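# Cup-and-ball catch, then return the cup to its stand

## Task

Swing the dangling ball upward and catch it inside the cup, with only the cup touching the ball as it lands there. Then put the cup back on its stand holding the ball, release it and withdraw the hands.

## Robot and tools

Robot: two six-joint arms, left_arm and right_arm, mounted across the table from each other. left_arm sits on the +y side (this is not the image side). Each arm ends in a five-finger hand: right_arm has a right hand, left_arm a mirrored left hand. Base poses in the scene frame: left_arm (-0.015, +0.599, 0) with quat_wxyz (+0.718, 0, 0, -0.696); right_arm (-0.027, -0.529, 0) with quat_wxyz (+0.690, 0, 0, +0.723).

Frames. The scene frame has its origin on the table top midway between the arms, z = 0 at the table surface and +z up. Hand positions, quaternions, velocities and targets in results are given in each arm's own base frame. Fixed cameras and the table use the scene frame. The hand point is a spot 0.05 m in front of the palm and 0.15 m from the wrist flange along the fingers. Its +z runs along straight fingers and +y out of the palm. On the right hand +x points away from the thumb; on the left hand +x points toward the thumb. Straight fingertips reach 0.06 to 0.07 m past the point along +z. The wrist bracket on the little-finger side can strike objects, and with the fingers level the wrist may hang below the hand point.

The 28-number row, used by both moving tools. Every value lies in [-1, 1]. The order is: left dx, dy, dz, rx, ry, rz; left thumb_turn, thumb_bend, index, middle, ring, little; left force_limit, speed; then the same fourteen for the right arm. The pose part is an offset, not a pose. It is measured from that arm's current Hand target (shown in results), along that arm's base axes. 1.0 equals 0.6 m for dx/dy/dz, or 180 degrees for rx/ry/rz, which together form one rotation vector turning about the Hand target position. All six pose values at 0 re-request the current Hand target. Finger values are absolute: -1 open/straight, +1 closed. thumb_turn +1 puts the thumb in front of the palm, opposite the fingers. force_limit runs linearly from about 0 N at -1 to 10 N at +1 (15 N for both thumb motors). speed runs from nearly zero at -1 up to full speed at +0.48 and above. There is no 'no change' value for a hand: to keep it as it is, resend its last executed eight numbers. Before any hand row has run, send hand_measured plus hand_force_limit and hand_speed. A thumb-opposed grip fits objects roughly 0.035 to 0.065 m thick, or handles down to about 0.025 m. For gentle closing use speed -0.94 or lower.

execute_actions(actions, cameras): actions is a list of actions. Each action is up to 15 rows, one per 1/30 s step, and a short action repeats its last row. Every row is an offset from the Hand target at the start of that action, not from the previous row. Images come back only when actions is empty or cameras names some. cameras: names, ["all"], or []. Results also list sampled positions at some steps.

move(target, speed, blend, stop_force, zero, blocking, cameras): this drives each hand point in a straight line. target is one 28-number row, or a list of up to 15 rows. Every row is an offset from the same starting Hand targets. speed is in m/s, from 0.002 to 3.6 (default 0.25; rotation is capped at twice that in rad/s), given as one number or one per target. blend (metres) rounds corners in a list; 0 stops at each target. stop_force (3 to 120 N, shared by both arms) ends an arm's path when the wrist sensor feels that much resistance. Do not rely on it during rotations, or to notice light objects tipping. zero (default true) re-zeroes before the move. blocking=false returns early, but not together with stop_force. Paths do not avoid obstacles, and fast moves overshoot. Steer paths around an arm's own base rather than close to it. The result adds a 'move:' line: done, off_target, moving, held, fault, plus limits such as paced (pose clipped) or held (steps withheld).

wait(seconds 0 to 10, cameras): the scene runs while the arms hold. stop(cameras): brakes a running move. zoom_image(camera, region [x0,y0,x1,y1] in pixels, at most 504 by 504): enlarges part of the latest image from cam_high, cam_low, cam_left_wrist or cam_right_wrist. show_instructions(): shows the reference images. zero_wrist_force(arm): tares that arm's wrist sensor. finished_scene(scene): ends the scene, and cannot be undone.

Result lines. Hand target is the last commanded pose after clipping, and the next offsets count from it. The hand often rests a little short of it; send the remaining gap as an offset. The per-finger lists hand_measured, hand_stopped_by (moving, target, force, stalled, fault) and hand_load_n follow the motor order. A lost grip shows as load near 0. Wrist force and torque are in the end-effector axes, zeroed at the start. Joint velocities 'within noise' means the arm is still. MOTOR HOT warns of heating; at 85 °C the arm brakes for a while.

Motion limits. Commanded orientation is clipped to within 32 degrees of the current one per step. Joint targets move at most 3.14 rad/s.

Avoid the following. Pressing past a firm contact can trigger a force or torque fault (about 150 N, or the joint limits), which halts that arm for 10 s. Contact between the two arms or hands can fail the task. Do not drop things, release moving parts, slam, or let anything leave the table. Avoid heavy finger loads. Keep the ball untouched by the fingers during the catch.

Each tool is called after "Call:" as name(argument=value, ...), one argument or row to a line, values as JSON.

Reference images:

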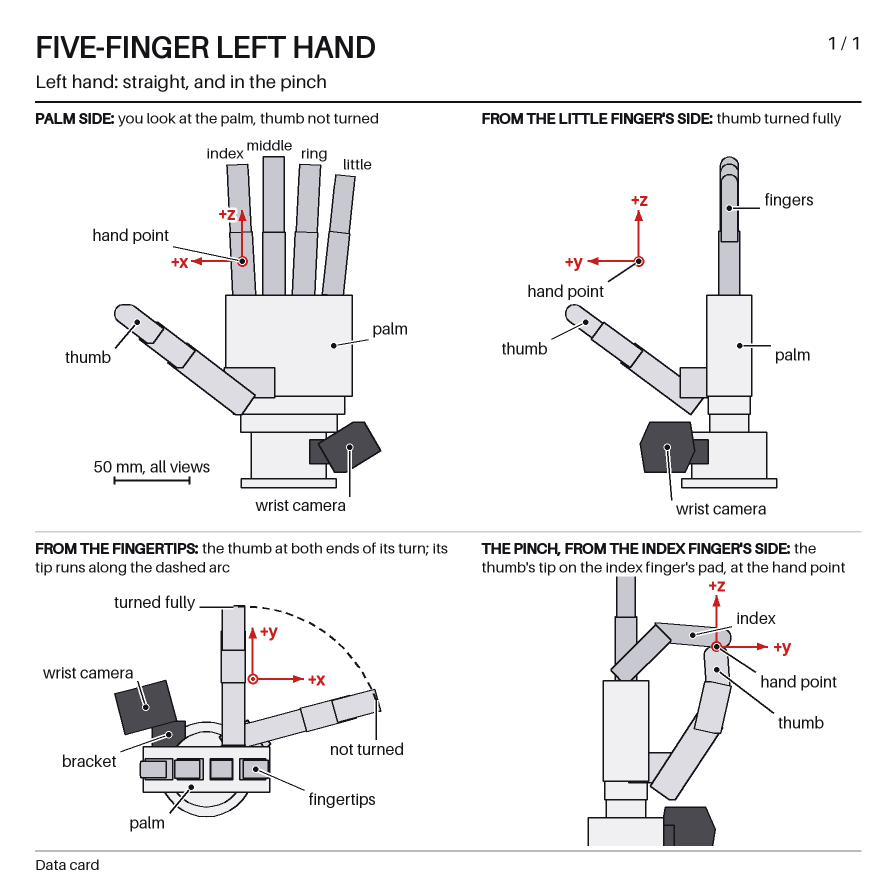

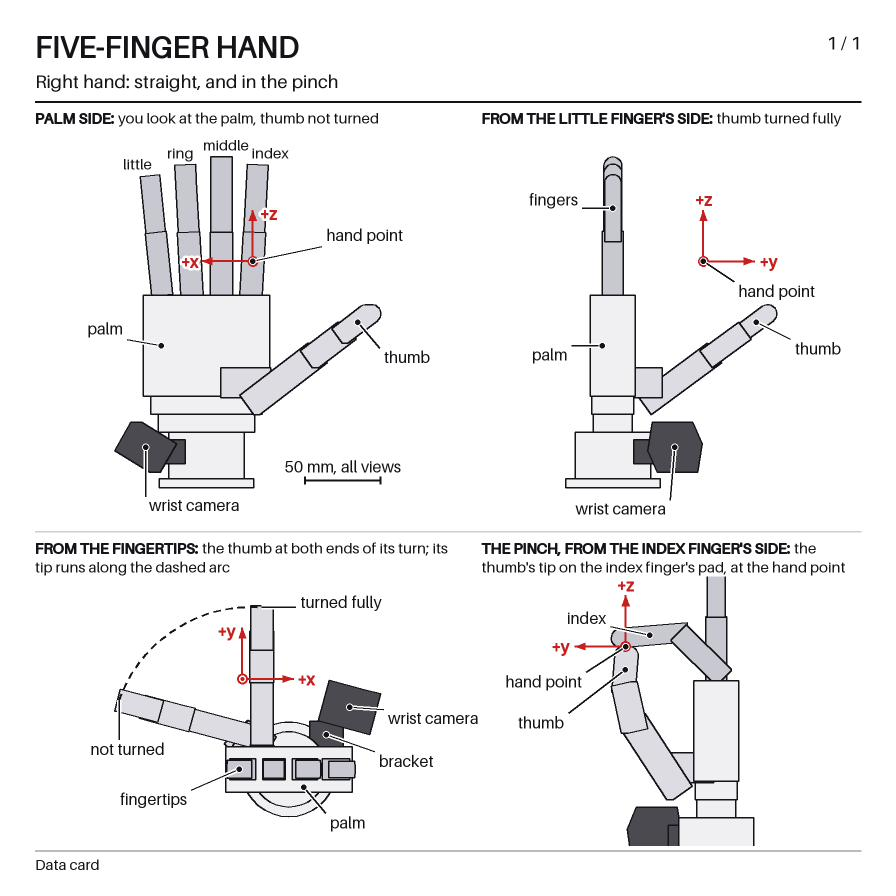

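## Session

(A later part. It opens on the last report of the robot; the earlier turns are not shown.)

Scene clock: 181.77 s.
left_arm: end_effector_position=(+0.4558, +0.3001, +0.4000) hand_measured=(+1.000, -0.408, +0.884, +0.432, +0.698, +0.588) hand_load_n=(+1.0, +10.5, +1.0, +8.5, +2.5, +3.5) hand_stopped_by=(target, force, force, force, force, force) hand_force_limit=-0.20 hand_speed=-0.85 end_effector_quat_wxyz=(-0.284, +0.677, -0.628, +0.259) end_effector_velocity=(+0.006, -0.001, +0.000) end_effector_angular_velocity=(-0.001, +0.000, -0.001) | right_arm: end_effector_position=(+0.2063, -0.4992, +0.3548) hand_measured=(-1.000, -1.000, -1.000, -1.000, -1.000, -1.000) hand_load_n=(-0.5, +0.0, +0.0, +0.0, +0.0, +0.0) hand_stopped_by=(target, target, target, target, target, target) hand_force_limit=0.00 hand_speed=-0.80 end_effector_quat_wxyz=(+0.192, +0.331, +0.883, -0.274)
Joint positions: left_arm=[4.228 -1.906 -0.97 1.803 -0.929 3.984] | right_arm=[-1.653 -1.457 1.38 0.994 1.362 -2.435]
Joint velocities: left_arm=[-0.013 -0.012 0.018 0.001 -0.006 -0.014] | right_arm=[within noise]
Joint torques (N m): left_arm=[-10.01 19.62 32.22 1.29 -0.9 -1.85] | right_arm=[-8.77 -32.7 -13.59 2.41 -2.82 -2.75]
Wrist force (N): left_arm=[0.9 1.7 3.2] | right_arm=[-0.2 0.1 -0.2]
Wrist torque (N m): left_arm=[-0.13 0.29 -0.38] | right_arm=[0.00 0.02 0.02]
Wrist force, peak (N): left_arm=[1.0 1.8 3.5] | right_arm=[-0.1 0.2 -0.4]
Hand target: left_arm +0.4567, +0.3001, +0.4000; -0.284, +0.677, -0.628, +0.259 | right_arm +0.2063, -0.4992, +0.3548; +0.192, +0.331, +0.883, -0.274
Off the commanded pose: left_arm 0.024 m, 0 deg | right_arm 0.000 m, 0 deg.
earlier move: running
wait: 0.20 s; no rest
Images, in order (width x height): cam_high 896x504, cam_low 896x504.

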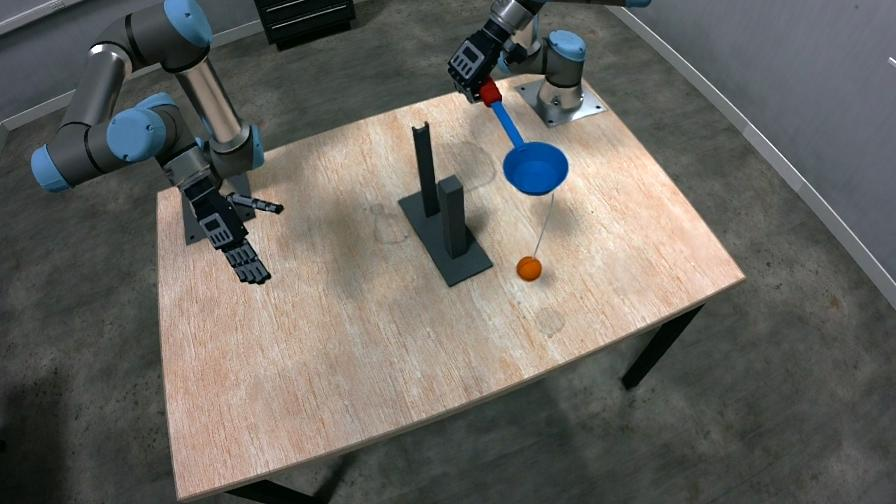

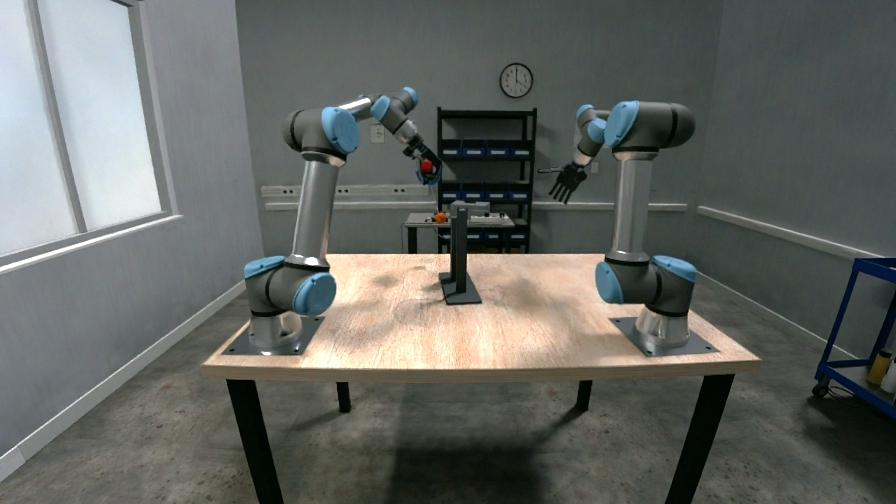

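Call:
wait(
  seconds=10,
)

Call:
wait(
  seconds=0.66,
)

Call:
execute_actions(
  actions=[
    [[0,0,0,0,0,0,1,0.9,0.9,0.9,0.8,0.8,-0.2,-0.85,0,0,0,0,0,0,-1,-1,-1,-1,-1,-1,0,-0.8],[-0.0087,0,0,0,0,0,1,0.9,0.9,0.9,0.8,0.8,-0.2,-0.85,0,0,0,0,0,0,-1,-1,-1,-1,-1,-1,0,-0.8],[-0.0190,0,0,0,0,0,1,0.9,0.9,0.9,0.8,0.8,-0.2,-0.85,0,0,0,0,0,0,-1,-1,-1,-1,-1,-1,0,-0.8],[-0.0304,0,0,0,0,0,1,0.9,0.9,0.9,0.8,0.8,-0.2,-0.85,0,0,0,0,0,0,-1,-1,-1,-1,-1,-1,0,-0.8],[-0.0422,0,0,0,0,0,1,0.9,0.9,0.9,0.8,0.8,-0.2,-0.85,0,0,0,0,0,0,-1,-1,-1,-1,-1,-1,0,-0.8],[-0.0537,0,0,0,0,0,1,0.9,0.9,0.9,0.8,0.8,-0.2,-0.85,0,0,0,0,0,0,-1,-1,-1,-1,-1,-1,0,-0.8],[-0.0643,0,0,0,0,0,1,0.9,0.9,0.9,0.8,0.8,-0.2,-0.85,0,0,0,0,0,0,-1,-1,-1,-1,-1,-1,0,-0.8],[-0.0733,0,0,0,0,0,1,0.9,0.9,0.9,0.8,0.8,-0.2,-0.85,0,0,0,0,0,0,-1,-1,-1,-1,-1,-1,0,-0.8],[-0.0804,0,0,0,0,0,1,0.9,0.9,0.9,0.8,0.8,-0.2,-0.85,0,0,0,0,0,0,-1,-1,-1,-1,-1,-1,0,-0.8],[-0.0851,0,0,0,0,0,1,0.9,0.9,0.9,0.8,0.8,-0.2,-0.85,0,0,0,0,0,0,-1,-1,-1,-1,-1,-1,0,-0.8],[-0.0871,0,0,0,0,0,1,0.9,0.9,0.9,0.8,0.8,-0.2,-0.85,0,0,0,0,0,0,-1,-1,-1,-1,-1,-1,0,-0.8],[-0.0863,0,0,0,0,0,1,0.9,0.9,0.9,0.8,0.8,-0.2,-0.85,0,0,0,0,0,0,-1,-1,-1,-1,-1,-1,0,-0.8],[-0.0827,0,0,0,0,0,1,0.9,0.9,0.9,0.8,0.8,-0.2,-0.85,0,0,0,0,0,0,-1,-1,-1,-1,-1,-1,0,-0.8],[-0.0767,0,0,0,0,0,1,0.9,0.9,0.9,0.8,0.8,-0.2,-0.85,0,0,0,0,0,0,-1,-1,-1,-1,-1,-1,0,-0.8],[-0.0684,0,0,0,0,0,1,0.9,0.9,0.9,0.8,0.8,-0.2,-0.85,0,0,0,0,0,0,-1,-1,-1,-1,-1,-1,0,-0.8]],
    [[0.0100,0,0,0,0,0,1,0.9,0.9,0.9,0.8,0.8,-0.2,-0.85,0,0,0,0,0,0,-1,-1,-1,-1,-1,-1,0,-0.8],[0.0212,0,0,0,0,0,1,0.9,0.9,0.9,0.8,0.8,-0.2,-0.85,0,0,0,0,0,0,-1,-1,-1,-1,-1,-1,0,-0.8],[0.0329,0,0,0,0,0,1,0.9,0.9,0.9,0.8,0.8,-0.2,-0.85,0,0,0,0,0,0,-1,-1,-1,-1,-1,-1,0,-0.8],[0.0445,0,0,0,0,0,1,0.9,0.9,0.9,0.8,0.8,-0.2,-0.85,0,0,0,0,0,0,-1,-1,-1,-1,-1,-1,0,-0.8],[0.0554,0,0,0,0,0,1,0.9,0.9,0.9,0.8,0.8,-0.2,-0.85,0,0,0,0,0,0,-1,-1,-1,-1,-1,-1,0,-0.8],[0.0649,0,0,0,0,0,1,0.9,0.9,0.9,0.8,0.8,-0.2,-0.85,0,0,0,0,0,0,-1,-1,-1,-1,-1,-1,0,-0.8],[0.0724,0,0,0,0,0,1,0.9,0.9,0.9,0.8,0.8,-0.2,-0.85,0,0,0,0,0,0,-1,-1,-1,-1,-1,-1,0,-0.8],[0.0777,0,0,0,0,0,1,0.9,0.9,0.9,0.8,0.8,-0.2,-0.85,0,0,0,0,0,0,-1,-1,-1,-1,-1,-1,0,-0.8],[0.0803,0,0,0,0,0,1,0.9,0.9,0.9,0.8,0.8,-0.2,-0.85,0,0,0,0,0,0,-1,-1,-1,-1,-1,-1,0,-0.8],[0.0802,0,0,0,0,0,1,0.9,0.9,0.9,0.8,0.8,-0.2,-0.85,0,0,0,0,0,0,-1,-1,-1,-1,-1,-1,0,-0.8],[0.0773,0,0,0,0,0,1,0.9,0.9,0.9,0.8,0.8,-0.2,-0.85,0,0,0,0,0,0,-1,-1,-1,-1,-1,-1,0,-0.8],[0.0717,0,0,0,0,0,1,0.9,0.9,0.9,0.8,0.8,-0.2,-0.85,0,0,0,0,0,0,-1,-1,-1,-1,-1,-1,0,-0.8],[0.0643,0,0,0,0,0,1,0.9,0.9,0.9,0.8,0.8,-0.2,-0.85,0,0,0,0,0,0,-1,-1,-1,-1,-1,-1,0,-0.8],[0.0555,0,0,0,0,0,1,0.9,0.9,0.9,0.8,0.8,-0.2,-0.85,0,0,0,0,0,0,-1,-1,-1,-1,-1,-1,0,-0.8],[0.0455,0,0,0,0,0,1,0.9,0.9,0.9,0.8,0.8,-0.2,-0.85,0,0,0,0,0,0,-1,-1,-1,-1,-1,-1,0,-0.8]],
    [[-0.0108,0,0,0,0,0,1,0.9,0.9,0.9,0.8,0.8,-0.2,-0.85,0,0,0,0,0,0,-1,-1,-1,-1,-1,-1,0,-0.8],[-0.0218,0,0,0,0,0,1,0.9,0.9,0.9,0.8,0.8,-0.2,-0.85,0,0,0,0,0,0,-1,-1,-1,-1,-1,-1,0,-0.8],[-0.0324,0,0,0,0,0,1,0.9,0.9,0.9,0.8,0.8,-0.2,-0.85,0,0,0,0,0,0,-1,-1,-1,-1,-1,-1,0,-0.8],[-0.0421,0,0,0,0,0,1,0.9,0.9,0.9,0.8,0.8,-0.2,-0.85,0,0,0,0,0,0,-1,-1,-1,-1,-1,-1,0,-0.8],[-0.0504,0,0,0,0,0,1,0.9,0.9,0.9,0.8,0.8,-0.2,-0.85,0,0,0,0,0,0,-1,-1,-1,-1,-1,-1,0,-0.8],[-0.0569,0,0,0,0,0,1,0.9,0.9,0.9,0.8,0.8,-0.2,-0.85,0,0,0,0,0,0,-1,-1,-1,-1,-1,-1,0,-0.8],[-0.0612,0,0,0,0,0,1,0.9,0.9,0.9,0.8,0.8,-0.2,-0.85,0,0,0,0,0,0,-1,-1,-1,-1,-1,-1,0,-0.8],[-0.0631,0,0,0,0,0,1,0.9,0.9,0.9,0.8,0.8,-0.2,-0.85,0,0,0,0,0,0,-1,-1,-1,-1,-1,-1,0,-0.8],[-0.0626,0,0,0,0,0,1,0.9,0.9,0.9,0.8,0.8,-0.2,-0.85,0,0,0,0,0,0,-1,-1,-1,-1,-1,-1,0,-0.8],[-0.0596,0,0,0,0,0,1,0.9,0.9,0.9,0.8,0.8,-0.2,-0.85,0,0,0,0,0,0,-1,-1,-1,-1,-1,-1,0,-0.8],[-0.0543,0,0,0,0,0,1,0.9,0.9,0.9,0.8,0.8,-0.2,-0.85,0,0,0,0,0,0,-1,-1,-1,-1,-1,-1,0,-0.8],[-0.0469,0,0,0,0,0,1,0.9,0.9,0.9,0.8,0.8,-0.2,-0.85,0,0,0,0,0,0,-1,-1,-1,-1,-1,-1,0,-0.8],[-0.0380,0,0,0,0,0,1,0.9,0.9,0.9,0.8,0.8,-0.2,-0.85,0,0,0,0,0,0,-1,-1,-1,-1,-1,-1,0,-0.8],[-0.0278,0,0,0,0,0,1,0.9,0.9,0.9,0.8,0.8,-0.2,-0.85,0,0,0,0,0,0,-1,-1,-1,-1,-1,-1,0,-0.8],[-0.0169,0,0,0,0,0,1,0.9,0.9,0.9,0.8,0.8,-0.2,-0.85,0,0,0,0,0,0,-1,-1,-1,-1,-1,-1,0,-0.8]],
    [[0.0109,0,0,0,0,0,1,0.9,0.9,0.9,0.8,0.8,-0.2,-0.85,0,0,0,0,0,0,-1,-1,-1,-1,-1,-1,0,-0.8],[0.0215,0,0,0,0,0,1,0.9,0.9,0.9,0.8,0.8,-0.2,-0.85,0,0,0,0,0,0,-1,-1,-1,-1,-1,-1,0,-0.8],[0.0310,0,0,0,0,0,1,0.9,0.9,0.9,0.8,0.8,-0.2,-0.85,0,0,0,0,0,0,-1,-1,-1,-1,-1,-1,0,-0.8],[0.0391,0,0,0,0,0,1,0.9,0.9,0.9,0.8,0.8,-0.2,-0.85,0,0,0,0,0,0,-1,-1,-1,-1,-1,-1,0,-0.8],[0.0454,0,0,0,0,0,1,0.9,0.9,0.9,0.8,0.8,-0.2,-0.85,0,0,0,0,0,0,-1,-1,-1,-1,-1,-1,0,-0.8],[0.0494,0,0,0,0,0,1,0.9,0.9,0.9,0.8,0.8,-0.2,-0.85,0,0,0,0,0,0,-1,-1,-1,-1,-1,-1,0,-0.8],[0.0510,0,0,0,0,0,1,0.9,0.9,0.9,0.8,0.8,-0.2,-0.85,0,0,0,0,0,0,-1,-1,-1,-1,-1,-1,0,-0.8],[0.0501,0,0,0,0,0,1,0.9,0.9,0.9,0.8,0.8,-0.2,-0.85,0,0,0,0,0,0,-1,-1,-1,-1,-1,-1,0,-0.8],[0.0468,0,0,0,0,0,1,0.9,0.9,0.9,0.8,0.8,-0.2,-0.85,0,0,0,0,0,0,-1,-1,-1,-1,-1,-1,0,-0.8],[0.0413,0,0,0,0,0,1,0.9,0.9,0.9,0.8,0.8,-0.2,-0.85,0,0,0,0,0,0,-1,-1,-1,-1,-1,-1,0,-0.8],[0.0398,0,0,0,0,0,1,0.9,0.9,0.9,0.8,0.8,-0.2,-0.85,0,0,0,0,0,0,-1,-1,-1,-1,-1,-1,0,-0.8]],
  ],
  cameras=[],
)

Call:
move(
  target=[-0.042, 0, 0, 0, 0, 0, 1, 0.9, 0.9, 0.9, 0.8, 0.8, -0.2, -0.85, 0, 0, 0, 0, 0, 0, -1, -1, -1, -1, -1, -1, 0, -0.8],
  speed=0.007,
  blocking=false,
)

Call:
wait(
  seconds=0.03,
  cameras=["cam_high", "cam_low"],
)

Call:
zoom_image(
  camera="cam_low",
  region=[350, 165, 490, 305],
)

Call:
zoom_image(
  camera="cam_high",
  region=[440, 120, 630, 310],
)

Call:
wait(
  seconds=0.2,
  cameras=["cam_low"],
)

Call:
zoom_image(
  camera="cam_low",
  region=[350, 165, 490, 305],
)

Call:
wait(
  seconds=0.2,
  cameras=["cam_high", "cam_low"],
)

Call:
zoom_image(
  camera="cam_low",
  region=[350, 165, 490, 305],
)

Call:
zoom_image(
  camera="cam_high",
  region=[440, 120, 630, 310],
)

Scene clock: 185.87 s.
left_arm: end_effector_position=(+0.4798, +0.3001, +0.4000) hand_measured=(+1.000, -0.408, +0.884, +0.432, +0.698, +0.588) hand_load_n=(+1.0, +10.5, +1.5, +8.5, +2.5, +3.5) hand_stopped_by=(target, force, force, force, force, force) hand_force_limit=-0.20 hand_speed=-0.85 end_effector_quat_wxyz=(-0.284, +0.677, -0.628, +0.259) end_effector_velocity=(+0.002, -0.001, +0.000) end_effector_angular_velocity=(-0.002, -0.001, +0.000) | right_arm: end_effector_position=(+0.2063, -0.4992, +0.3548) hand_measured=(-1.000, -1.000, -1.000, -1.000, -1.000, -1.000) hand_load_n=(+0.0, +0.0, +0.0, +0.0, +0.0, +0.0) hand_stopped_by=(target, target, target, target, target, target) hand_force_limit=0.00 hand_speed=-0.80 end_effector_quat_wxyz=(+0.192, +0.331, +0.883, -0.274)
Joint positions: left_arm=[4.18 -1.955 -0.895 1.807 -0.952 3.933] | right_arm=[-1.653 -1.457 1.38 0.994 1.362 -2.435]
Joint velocities: left_arm=[-0.004 -0.004 0.006 0 0 -0.005] | right_arm=[within noise]
Joint torques (N m): left_arm=[-8.69 22.16 30.69 1.45 -1.01 -1.93] | right_arm=[-7.91 -33.38 -14.09 2.19 -2.75 -2.82]
Wrist force (N): left_arm=[0.5 1.7 3.2] | right_arm=[-0.2 0.0 -0.3]
Wrist torque (N m): left_arm=[-0.14 0.32 -0.34] | right_arm=[0.00 0.03 0.02]
Wrist force, peak (N): left_arm=[1.1 2.0 3.3] | right_arm=[-0.1 0.2 -0.6]
Hand target: left_arm +0.4800, +0.3001, +0.4000; -0.284, +0.677, -0.628, +0.259 | right_arm +0.2063, -0.4992, +0.3548; +0.192, +0.331, +0.883, -0.274
Off the commanded pose: left_arm 0.000 m, 0 deg | right_arm 0.000 m, 0 deg.
earlier move: done
wait: 0.63 of 10 s (the move ended)

Scene clock: 186.53 s.
left_arm: end_effector_position=(+0.4800, +0.3001, +0.4000) hand_measured=(+1.000, -0.408, +0.884, +0.432, +0.698, +0.588) hand_load_n=(+1.5, +10.5, +1.0, +8.5, +2.5, +3.0) hand_stopped_by=(target, force, force, force, force, force) hand_force_limit=-0.20 hand_speed=-0.85 end_effector_quat_wxyz=(-0.284, +0.677, -0.628, +0.259) | right_arm: end_effector_position=(+0.2063, -0.4992, +0.3548) hand_measured=(-1.000, -1.000, -1.000, -1.000, -1.000, -1.000) hand_load_n=(+0.0, +0.0, +0.5, +0.0, +0.0, +0.0) hand_stopped_by=(target, target, target, target, target, target) hand_force_limit=0.00 hand_speed=-0.80 end_effector_quat_wxyz=(+0.192, +0.331, +0.883, -0.274)
Joint positions: left_arm=[4.18 -1.955 -0.895 1.807 -0.952 3.932] | right_arm=[-1.653 -1.457 1.38 0.994 1.362 -2.435]
Joint torques (N m): left_arm=[-9.48 22.14 31.34 -0.42 -0.86 -1.68] | right_arm=[-8.16 -32.94 -13.75 2.18 -2.68 -2.83]
Wrist force (N): left_arm=[0.5 2.0 3.2] | right_arm=[-0.1 0.0 -0.2]
Wrist torque (N m): left_arm=[-0.14 0.26 -0.42] | right_arm=[-0.01 0.02 0.02]
Wrist force, peak (N): left_arm=[0.5 1.9 3.3] | right_arm=[-0.1 0.3 -0.4]
Hand target: left_arm +0.4800, +0.3001, +0.4000; -0.284, +0.677, -0.628, +0.259 | right_arm +0.2063, -0.4992, +0.3548; +0.192, +0.331, +0.883, -0.274
Off the commanded pose: left_arm 0.000 m, 0 deg | right_arm 0.000 m, 0 deg.
wait: 0.67 s; at rest by 0.17 s

Scene clock: 188.73 s.
left_arm: end_effector_position=(+0.4801, +0.3000, +0.4000) hand_measured=(+1.000, -0.408, +0.884, +0.432, +0.698, +0.588) hand_load_n=(+1.0, +10.5, +1.0, +8.5, +2.0, +3.0) hand_stopped_by=(target, force, force, force, force, force) hand_force_limit=-0.20 hand_speed=-0.85 end_effector_quat_wxyz=(-0.284, +0.677, -0.628, +0.259) | right_arm: end_effector_position=(+0.2063, -0.4992, +0.3548) hand_measured=(-1.000, -1.000, -1.000, -1.000, -1.000, -1.000) hand_load_n=(+0.0, +0.0, +0.0, +0.0, +0.0, +0.0) hand_stopped_by=(target, target, target, target, target, target) hand_force_limit=0.00 hand_speed=-0.80 end_effector_quat_wxyz=(+0.192, +0.331, +0.883, -0.274)
Joint positions: left_arm=[4.18 -1.955 -0.895 1.807 -0.952 3.932] | right_arm=[-1.653 -1.457 1.38 0.994 1.362 -2.435]
Joint torques (N m): left_arm=[7.89 22.15 30.62 -4.08 -0.94 2.75] | right_arm=[-7.43 -33.53 -13.94 2.1 -2.7 -2.86]
Wrist force (N): left_arm=[0.5 1.2 2.6] | right_arm=[0.0 0.3 -0.5]
Wrist torque (N m): left_arm=[-0.16 0.19 -0.32] | right_arm=[0.05 0.02 0.04]
Wrist force, peak (N): left_arm=[0.0 1.2 4.3] | right_arm=[0.1 0.2 -0.5]
Hand target: left_arm +0.4800, +0.3001, +0.4000; -0.284, +0.677, -0.628, +0.259 | right_arm +0.2063, -0.4992, +0.3548; +0.192, +0.331, +0.883, -0.274
Off the commanded pose: left_arm 0.000 m, 0 deg | right_arm 0.000 m, 0 deg.
Step readings (end_effector_position of left_arm | right_arm):
0: (+0.4800, +0.3001, +0.4000) | (+0.2063, -0.4992, +0.3548)
1: (+0.4800, +0.3001, +0.4000) | (+0.2063, -0.4992, +0.3548)
2: (+0.4800, +0.3001, +0.4000) | (+0.2063, -0.4992, +0.3548)
4: (+0.4787, +0.3002, +0.4000) | (+0.2063, -0.4992, +0.3548)
8: (+0.4640, +0.3001, +0.4004) | (+0.2063, -0.4992, +0.3548)
15: (+0.4359, +0.2999, +0.4001) | (+0.2063, -0.4992, +0.3548)
16: (+0.4354, +0.2999, +0.4001) | (+0.2063, -0.4992, +0.3548)
17: (+0.4359, +0.2999, +0.4001) | (+0.2063, -0.4992, +0.3548)
19: (+0.4415, +0.2999, +0.3999) | (+0.2063, -0.4992, +0.3548)
23: (+0.4600, +0.2992, +0.3995) | (+0.2063, -0.4992, +0.3548)
30: (+0.4795, +0.2995, +0.3998) | (+0.2063, -0.4992, +0.3548)
31: (+0.4778, +0.2998, +0.3999) | (+0.2063, -0.4992, +0.3548)
32: (+0.4752, +0.2999, +0.4000) | (+0.2063, -0.4992, +0.3548)
34: (+0.4677, +0.3000, +0.4002) | (+0.2063, -0.4992, +0.3548)
38: (+0.4481, +0.2999, +0.4003) | (+0.2063, -0.4992, +0.3548)
45: (+0.4375, +0.2999, +0.4000) | (+0.2063, -0.4992, +0.3548)
46: (+0.4402, +0.2999, +0.3999) | (+0.2063, -0.4992, +0.3548)
47: (+0.4437, +0.2998, +0.3998) | (+0.2063, -0.4992, +0.3548)
49: (+0.4536, +0.2995, +0.3996) | (+0.2063, -0.4992, +0.3548)
53: (+0.4719, +0.2989, +0.3994) | (+0.2063, -0.4992, +0.3548)
60: (+0.4803, +0.2997, +0.3999) | (+0.2063, -0.4992, +0.3548)
No camera images: "cameras" was empty.

Scene clock: 189.23 s.
left_arm: end_effector_position=(+0.4776, +0.3001, +0.4000) hand_measured=(+1.000, -0.408, +0.884, +0.432, +0.698, +0.588) hand_load_n=(+1.0, +10.5, +1.5, +8.5, +2.0, +3.0) hand_stopped_by=(target, force, force, force, force, force) hand_force_limit=-0.20 hand_speed=-0.85 end_effector_quat_wxyz=(-0.284, +0.677, -0.628, +0.259) end_effector_velocity=(-0.007, +0.000, +0.000) end_effector_angular_velocity=(+0.000, +0.000, +0.001) | right_arm: end_effector_position=(+0.2063, -0.4992, +0.3548) hand_measured=(-1.000, -1.000, -1.000, -1.000, -1.000, -1.000) hand_load_n=(-0.5, +0.0, +0.0, +0.0, +0.0, +0.0) hand_stopped_by=(target, target, target, target, target, target) hand_force_limit=0.00 hand_speed=-0.80 end_effector_quat_wxyz=(+0.192, +0.331, +0.883, -0.274)
Joint positions: left_arm=[4.184 -1.95 -0.902 1.807 -0.95 3.937] | right_arm=[-1.653 -1.457 1.38 0.994 1.362 -2.435]
Joint velocities: left_arm=[0.013 0.015 -0.022 0 0.006 0.012] | right_arm=[within noise]
Joint torques (N m): left_arm=[9.7 48.82 9.27 -3.69 2.24 2.48] | right_arm=[-7.84 -33.4 -13.24 2.07 -2.63 -2.96]
Wrist force (N): left_arm=[0.6 1.3 3.4] | right_arm=[0.0 0.2 -0.2]
Wrist torque (N m): left_arm=[-0.18 0.26 -0.36] | right_arm=[0.02 0.01 0.04]
Wrist force, peak (N): left_arm=[0.6 1.1 4.1] | right_arm=[0.0 0.3 -0.4]
Hand target: left_arm +0.4765, +0.3001, +0.4000; -0.284, +0.677, -0.628, +0.259 | right_arm +0.2063, -0.4992, +0.3548; +0.192, +0.331, +0.883, -0.274
Off the commanded pose: left_arm 0.023 m, 0 deg | right_arm 0.000 m, 0 deg.
move: running

Scene clock: 189.27 s.
left_arm: end_effector_position=(+0.4774, +0.3001, +0.4000) hand_measured=(+1.000, -0.408, +0.884, +0.432, +0.698, +0.588) hand_load_n=(+1.0, +10.5, +1.5, +8.5, +2.5, +3.0) hand_stopped_by=(target, force, force, force, force, force) hand_force_limit=-0.20 hand_speed=-0.85 end_effector_quat_wxyz=(-0.284, +0.677, -0.628, +0.259) end_effector_velocity=(-0.007, +0.000, +0.000) end_effector_angular_velocity=(-0.001, +0.000, +0.002) | right_arm: end_effector_position=(+0.2063, -0.4992, +0.3548) hand_measured=(-1.000, -1.000, -1.000, -1.000, -1.000, -1.000) hand_load_n=(-0.5, +0.0, +0.0, +0.0, +0.0, +0.0) hand_stopped_by=(target, target, target, target, target, target) hand_force_limit=0.00 hand_speed=-0.80 end_effector_quat_wxyz=(+0.192, +0.331, +0.883, -0.274)
Joint positions: left_arm=[4.185 -1.95 -0.903 1.807 -0.95 3.937] | right_arm=[-1.653 -1.457 1.38 0.994 1.362 -2.435]
Joint velocities: left_arm=[0.014 0.014 -0.023 -0.001 0.006 0.013] | right_arm=[within noise]
Joint torques (N m): left_arm=[8.75 49.66 8.11 -3.56 2.43 3.24] | right_arm=[-7.71 -33.58 -13.53 2.03 -2.68 -2.94]
Wrist force (N): left_arm=[0.3 1.5 2.7] | right_arm=[0.0 0.2 -0.5]
Wrist torque (N m): left_arm=[-0.19 0.23 -0.56] | right_arm=[0.03 0.01 0.04]
Wrist force, peak (N): left_arm=[0.3 1.5 2.7] | right_arm=[0.0 0.2 -0.5]
Hand target: left_arm +0.4763, +0.3001, +0.4000; -0.284, +0.677, -0.628, +0.259 | right_arm +0.2063, -0.4992, +0.3548; +0.192, +0.331, +0.883, -0.274
Off the commanded pose: left_arm 0.023 m, 0 deg | right_arm 0.000 m, 0 deg.
earlier move: running
wait: 0.03 s; no rest
Images, in order (width x height): cam_high 896x504, cam_low 896x504.

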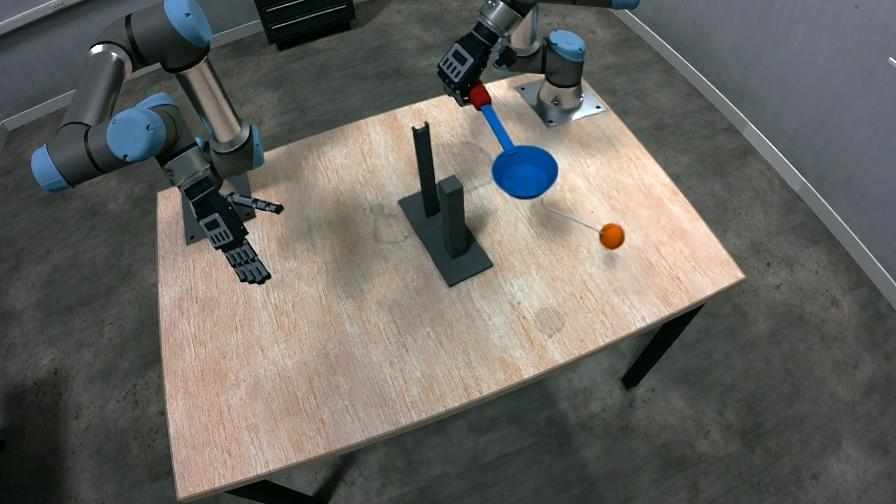

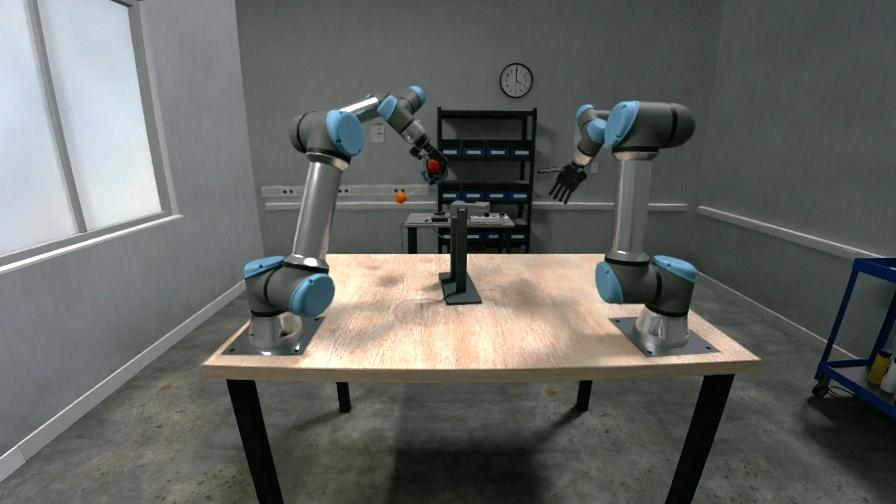

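Scaled by 3.600.

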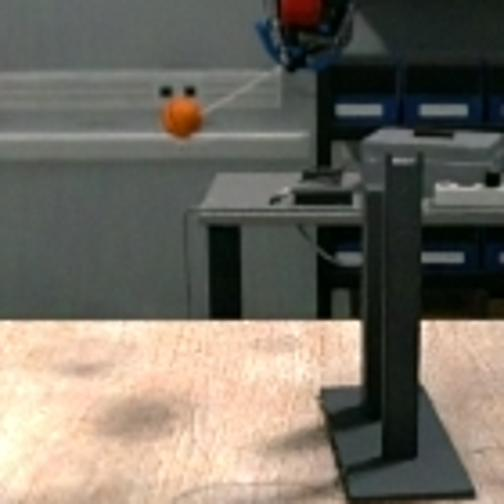

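Scaled by 2.653.

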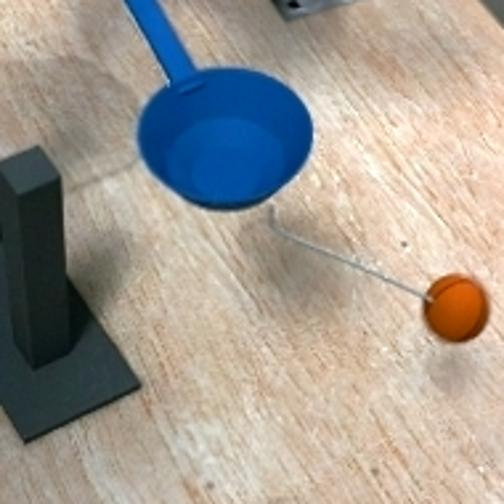

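Scene clock: 189.47 s.
left_arm: end_effector_position=(+0.4760, +0.3001, +0.4000) hand_measured=(+1.000, -0.408, +0.884, +0.432, +0.698, +0.588) hand_load_n=(+1.5, +11.0, +1.5, +8.5, +2.5, +3.0) hand_stopped_by=(target, force, force, force, force, force) hand_force_limit=-0.20 hand_speed=-0.85 end_effector_quat_wxyz=(-0.284, +0.677, -0.628, +0.259) end_effector_velocity=(-0.006, -0.001, +0.001) end_effector_angular_velocity=(-0.001, -0.003, +0.000) | right_arm: end_effector_position=(+0.2063, -0.4992, +0.3548) hand_measured=(-1.000, -1.000, -1.000, -1.000, -1.000, -1.000) hand_load_n=(+0.0, +0.0, +0.0, +0.0, +0.0, +0.0) hand_stopped_by=(target, target, target, target, target, target) hand_force_limit=0.00 hand_speed=-0.80 end_effector_quat_wxyz=(+0.192, +0.331, +0.883, -0.274)
Joint positions: left_arm=[4.187 -1.947 -0.908 1.807 -0.949 3.94] | right_arm=[-1.653 -1.457 1.38 0.994 1.362 -2.435]
Joint velocities: left_arm=[0.013 0.015 -0.022 0 0.009 0.013] | right_arm=[within noise]
Joint torques (N m): left_arm=[9.07 49.69 9.07 -3.48 2.16 2.81] | right_arm=[-7.95 -32.86 -13.33 2.02 -2.69 -2.76]
Wrist force (N): left_arm=[0.4 0.9 3.0] | right_arm=[-0.2 0.1 -0.1]
Wrist torque (N m): left_arm=[-0.17 0.36 -0.37] | right_arm=[0.00 0.03 0.02]
Wrist force, peak (N): left_arm=[0.8 2.4 3.6] | right_arm=[0.0 0.2 -0.5]
Hand target: left_arm +0.4749, +0.3001, +0.4000; -0.284, +0.677, -0.628, +0.259 | right_arm +0.2063, -0.4992, +0.3548; +0.192, +0.331, +0.883, -0.274
Off the commanded pose: left_arm 0.021 m, 0 deg | right_arm 0.000 m, 0 deg.
earlier move: running
wait: 0.20 s; no rest
Images, in order (width x height): cam_low 896x504.

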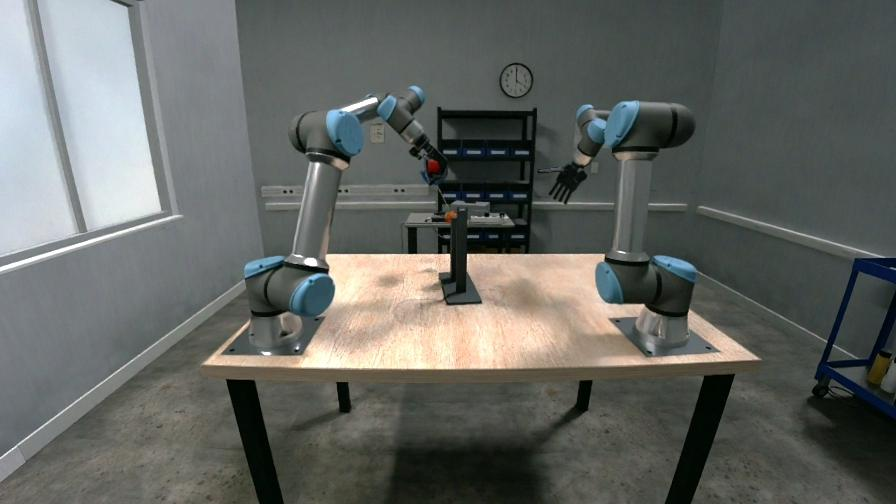

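Scaled by 3.600.

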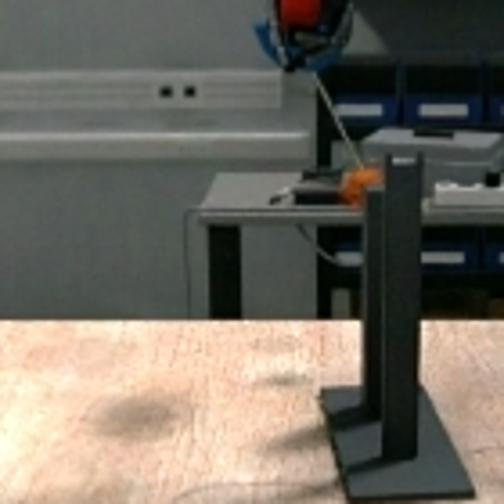

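Scene clock: 189.67 s.
left_arm: end_effector_position=(+0.4746, +0.3001, +0.4000) hand_measured=(+1.000, -0.408, +0.884, +0.432, +0.698, +0.588) hand_load_n=(+1.0, +10.5, +1.5, +8.5, +2.5, +3.5) hand_stopped_by=(target, force, force, force, force, force) hand_force_limit=-0.20 hand_speed=-0.85 end_effector_quat_wxyz=(-0.284, +0.677, -0.628, +0.259) end_effector_velocity=(-0.007, +0.000, +0.000) end_effector_angular_velocity=(+0.000, +0.000, +0.001) | right_arm: end_effector_position=(+0.2063, -0.4992, +0.3548) hand_measured=(-1.000, -1.000, -1.000, -1.000, -1.000, -1.000) hand_load_n=(+0.0, +0.0, +0.0, +0.0, +0.0, +0.0) hand_stopped_by=(target, target, target, target, target, target) hand_force_limit=0.00 hand_speed=-0.80 end_effector_quat_wxyz=(+0.192, +0.331, +0.883, -0.274)
Joint positions: left_arm=[4.19 -1.944 -0.912 1.807 -0.947 3.943] | right_arm=[-1.653 -1.457 1.38 0.994 1.362 -2.435]
Joint velocities: left_arm=[0.014 0.015 -0.023 -0.001 0.007 0.014] | right_arm=[within noise]
Joint torques (N m): left_arm=[8.34 46.51 8.97 -3.74 2.25 2.69] | right_arm=[-7.71 -33.38 -13.27 2.06 -2.81 -2.75]
Wrist force (N): left_arm=[0.5 0.9 2.8] | right_arm=[0.0 0.2 -0.3]
Wrist torque (N m): left_arm=[-0.18 0.22 -0.35] | right_arm=[0.02 0.01 0.04]
Wrist force, peak (N): left_arm=[1.0 1.5 3.9] | right_arm=[-0.4 0.0 -0.4]
Hand target: left_arm +0.4735, +0.3001, +0.4000; -0.284, +0.677, -0.628, +0.259 | right_arm +0.2063, -0.4992, +0.3548; +0.192, +0.331, +0.883, -0.274
Off the commanded pose: left_arm 0.020 m, 0 deg | right_arm 0.000 m, 0 deg.
earlier move: running
wait: 0.20 s; no rest
Images, in order (width x height): cam_high 896x504, cam_low 896x504.

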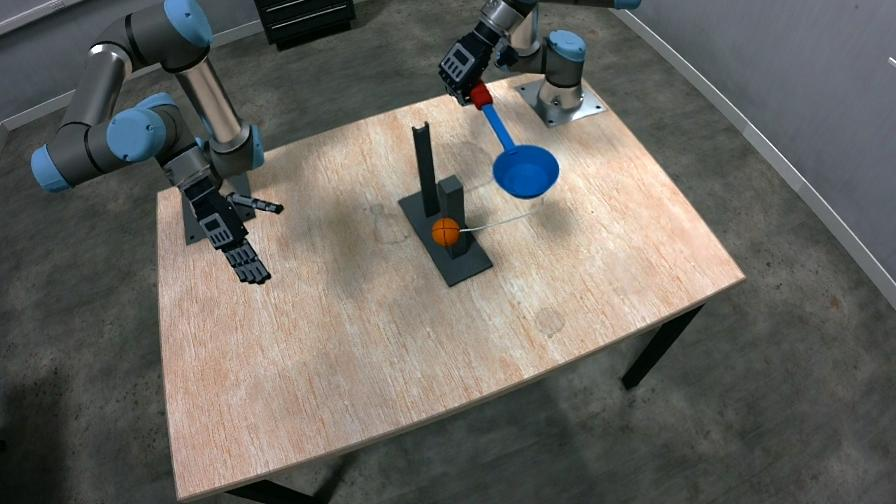

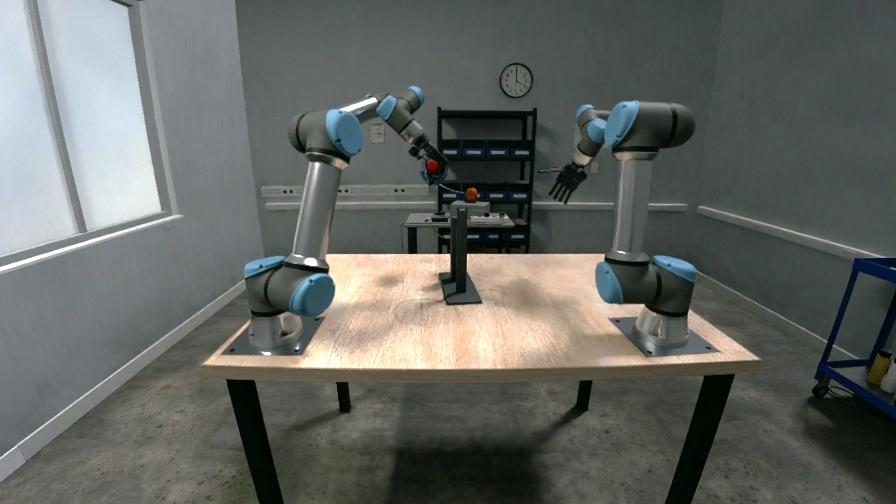

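Scaled by 3.600.

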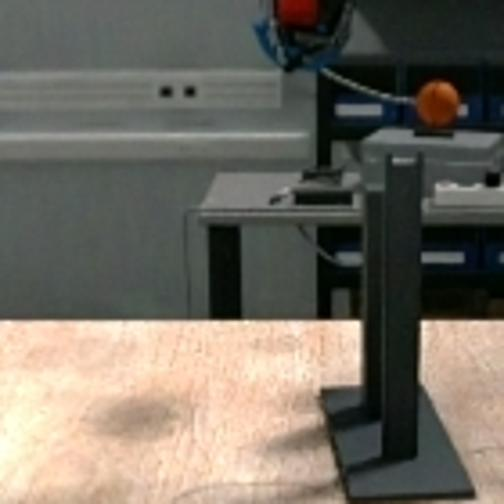

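Scaled by 2.653.

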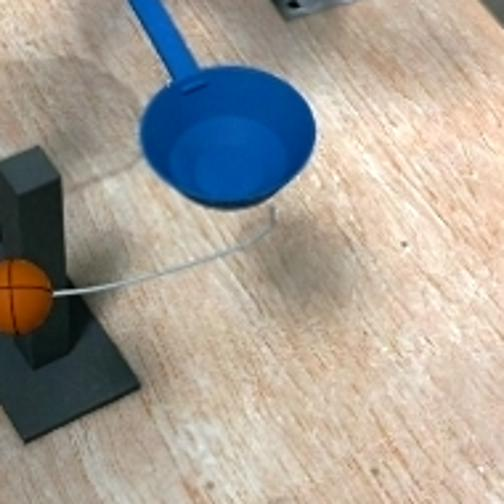

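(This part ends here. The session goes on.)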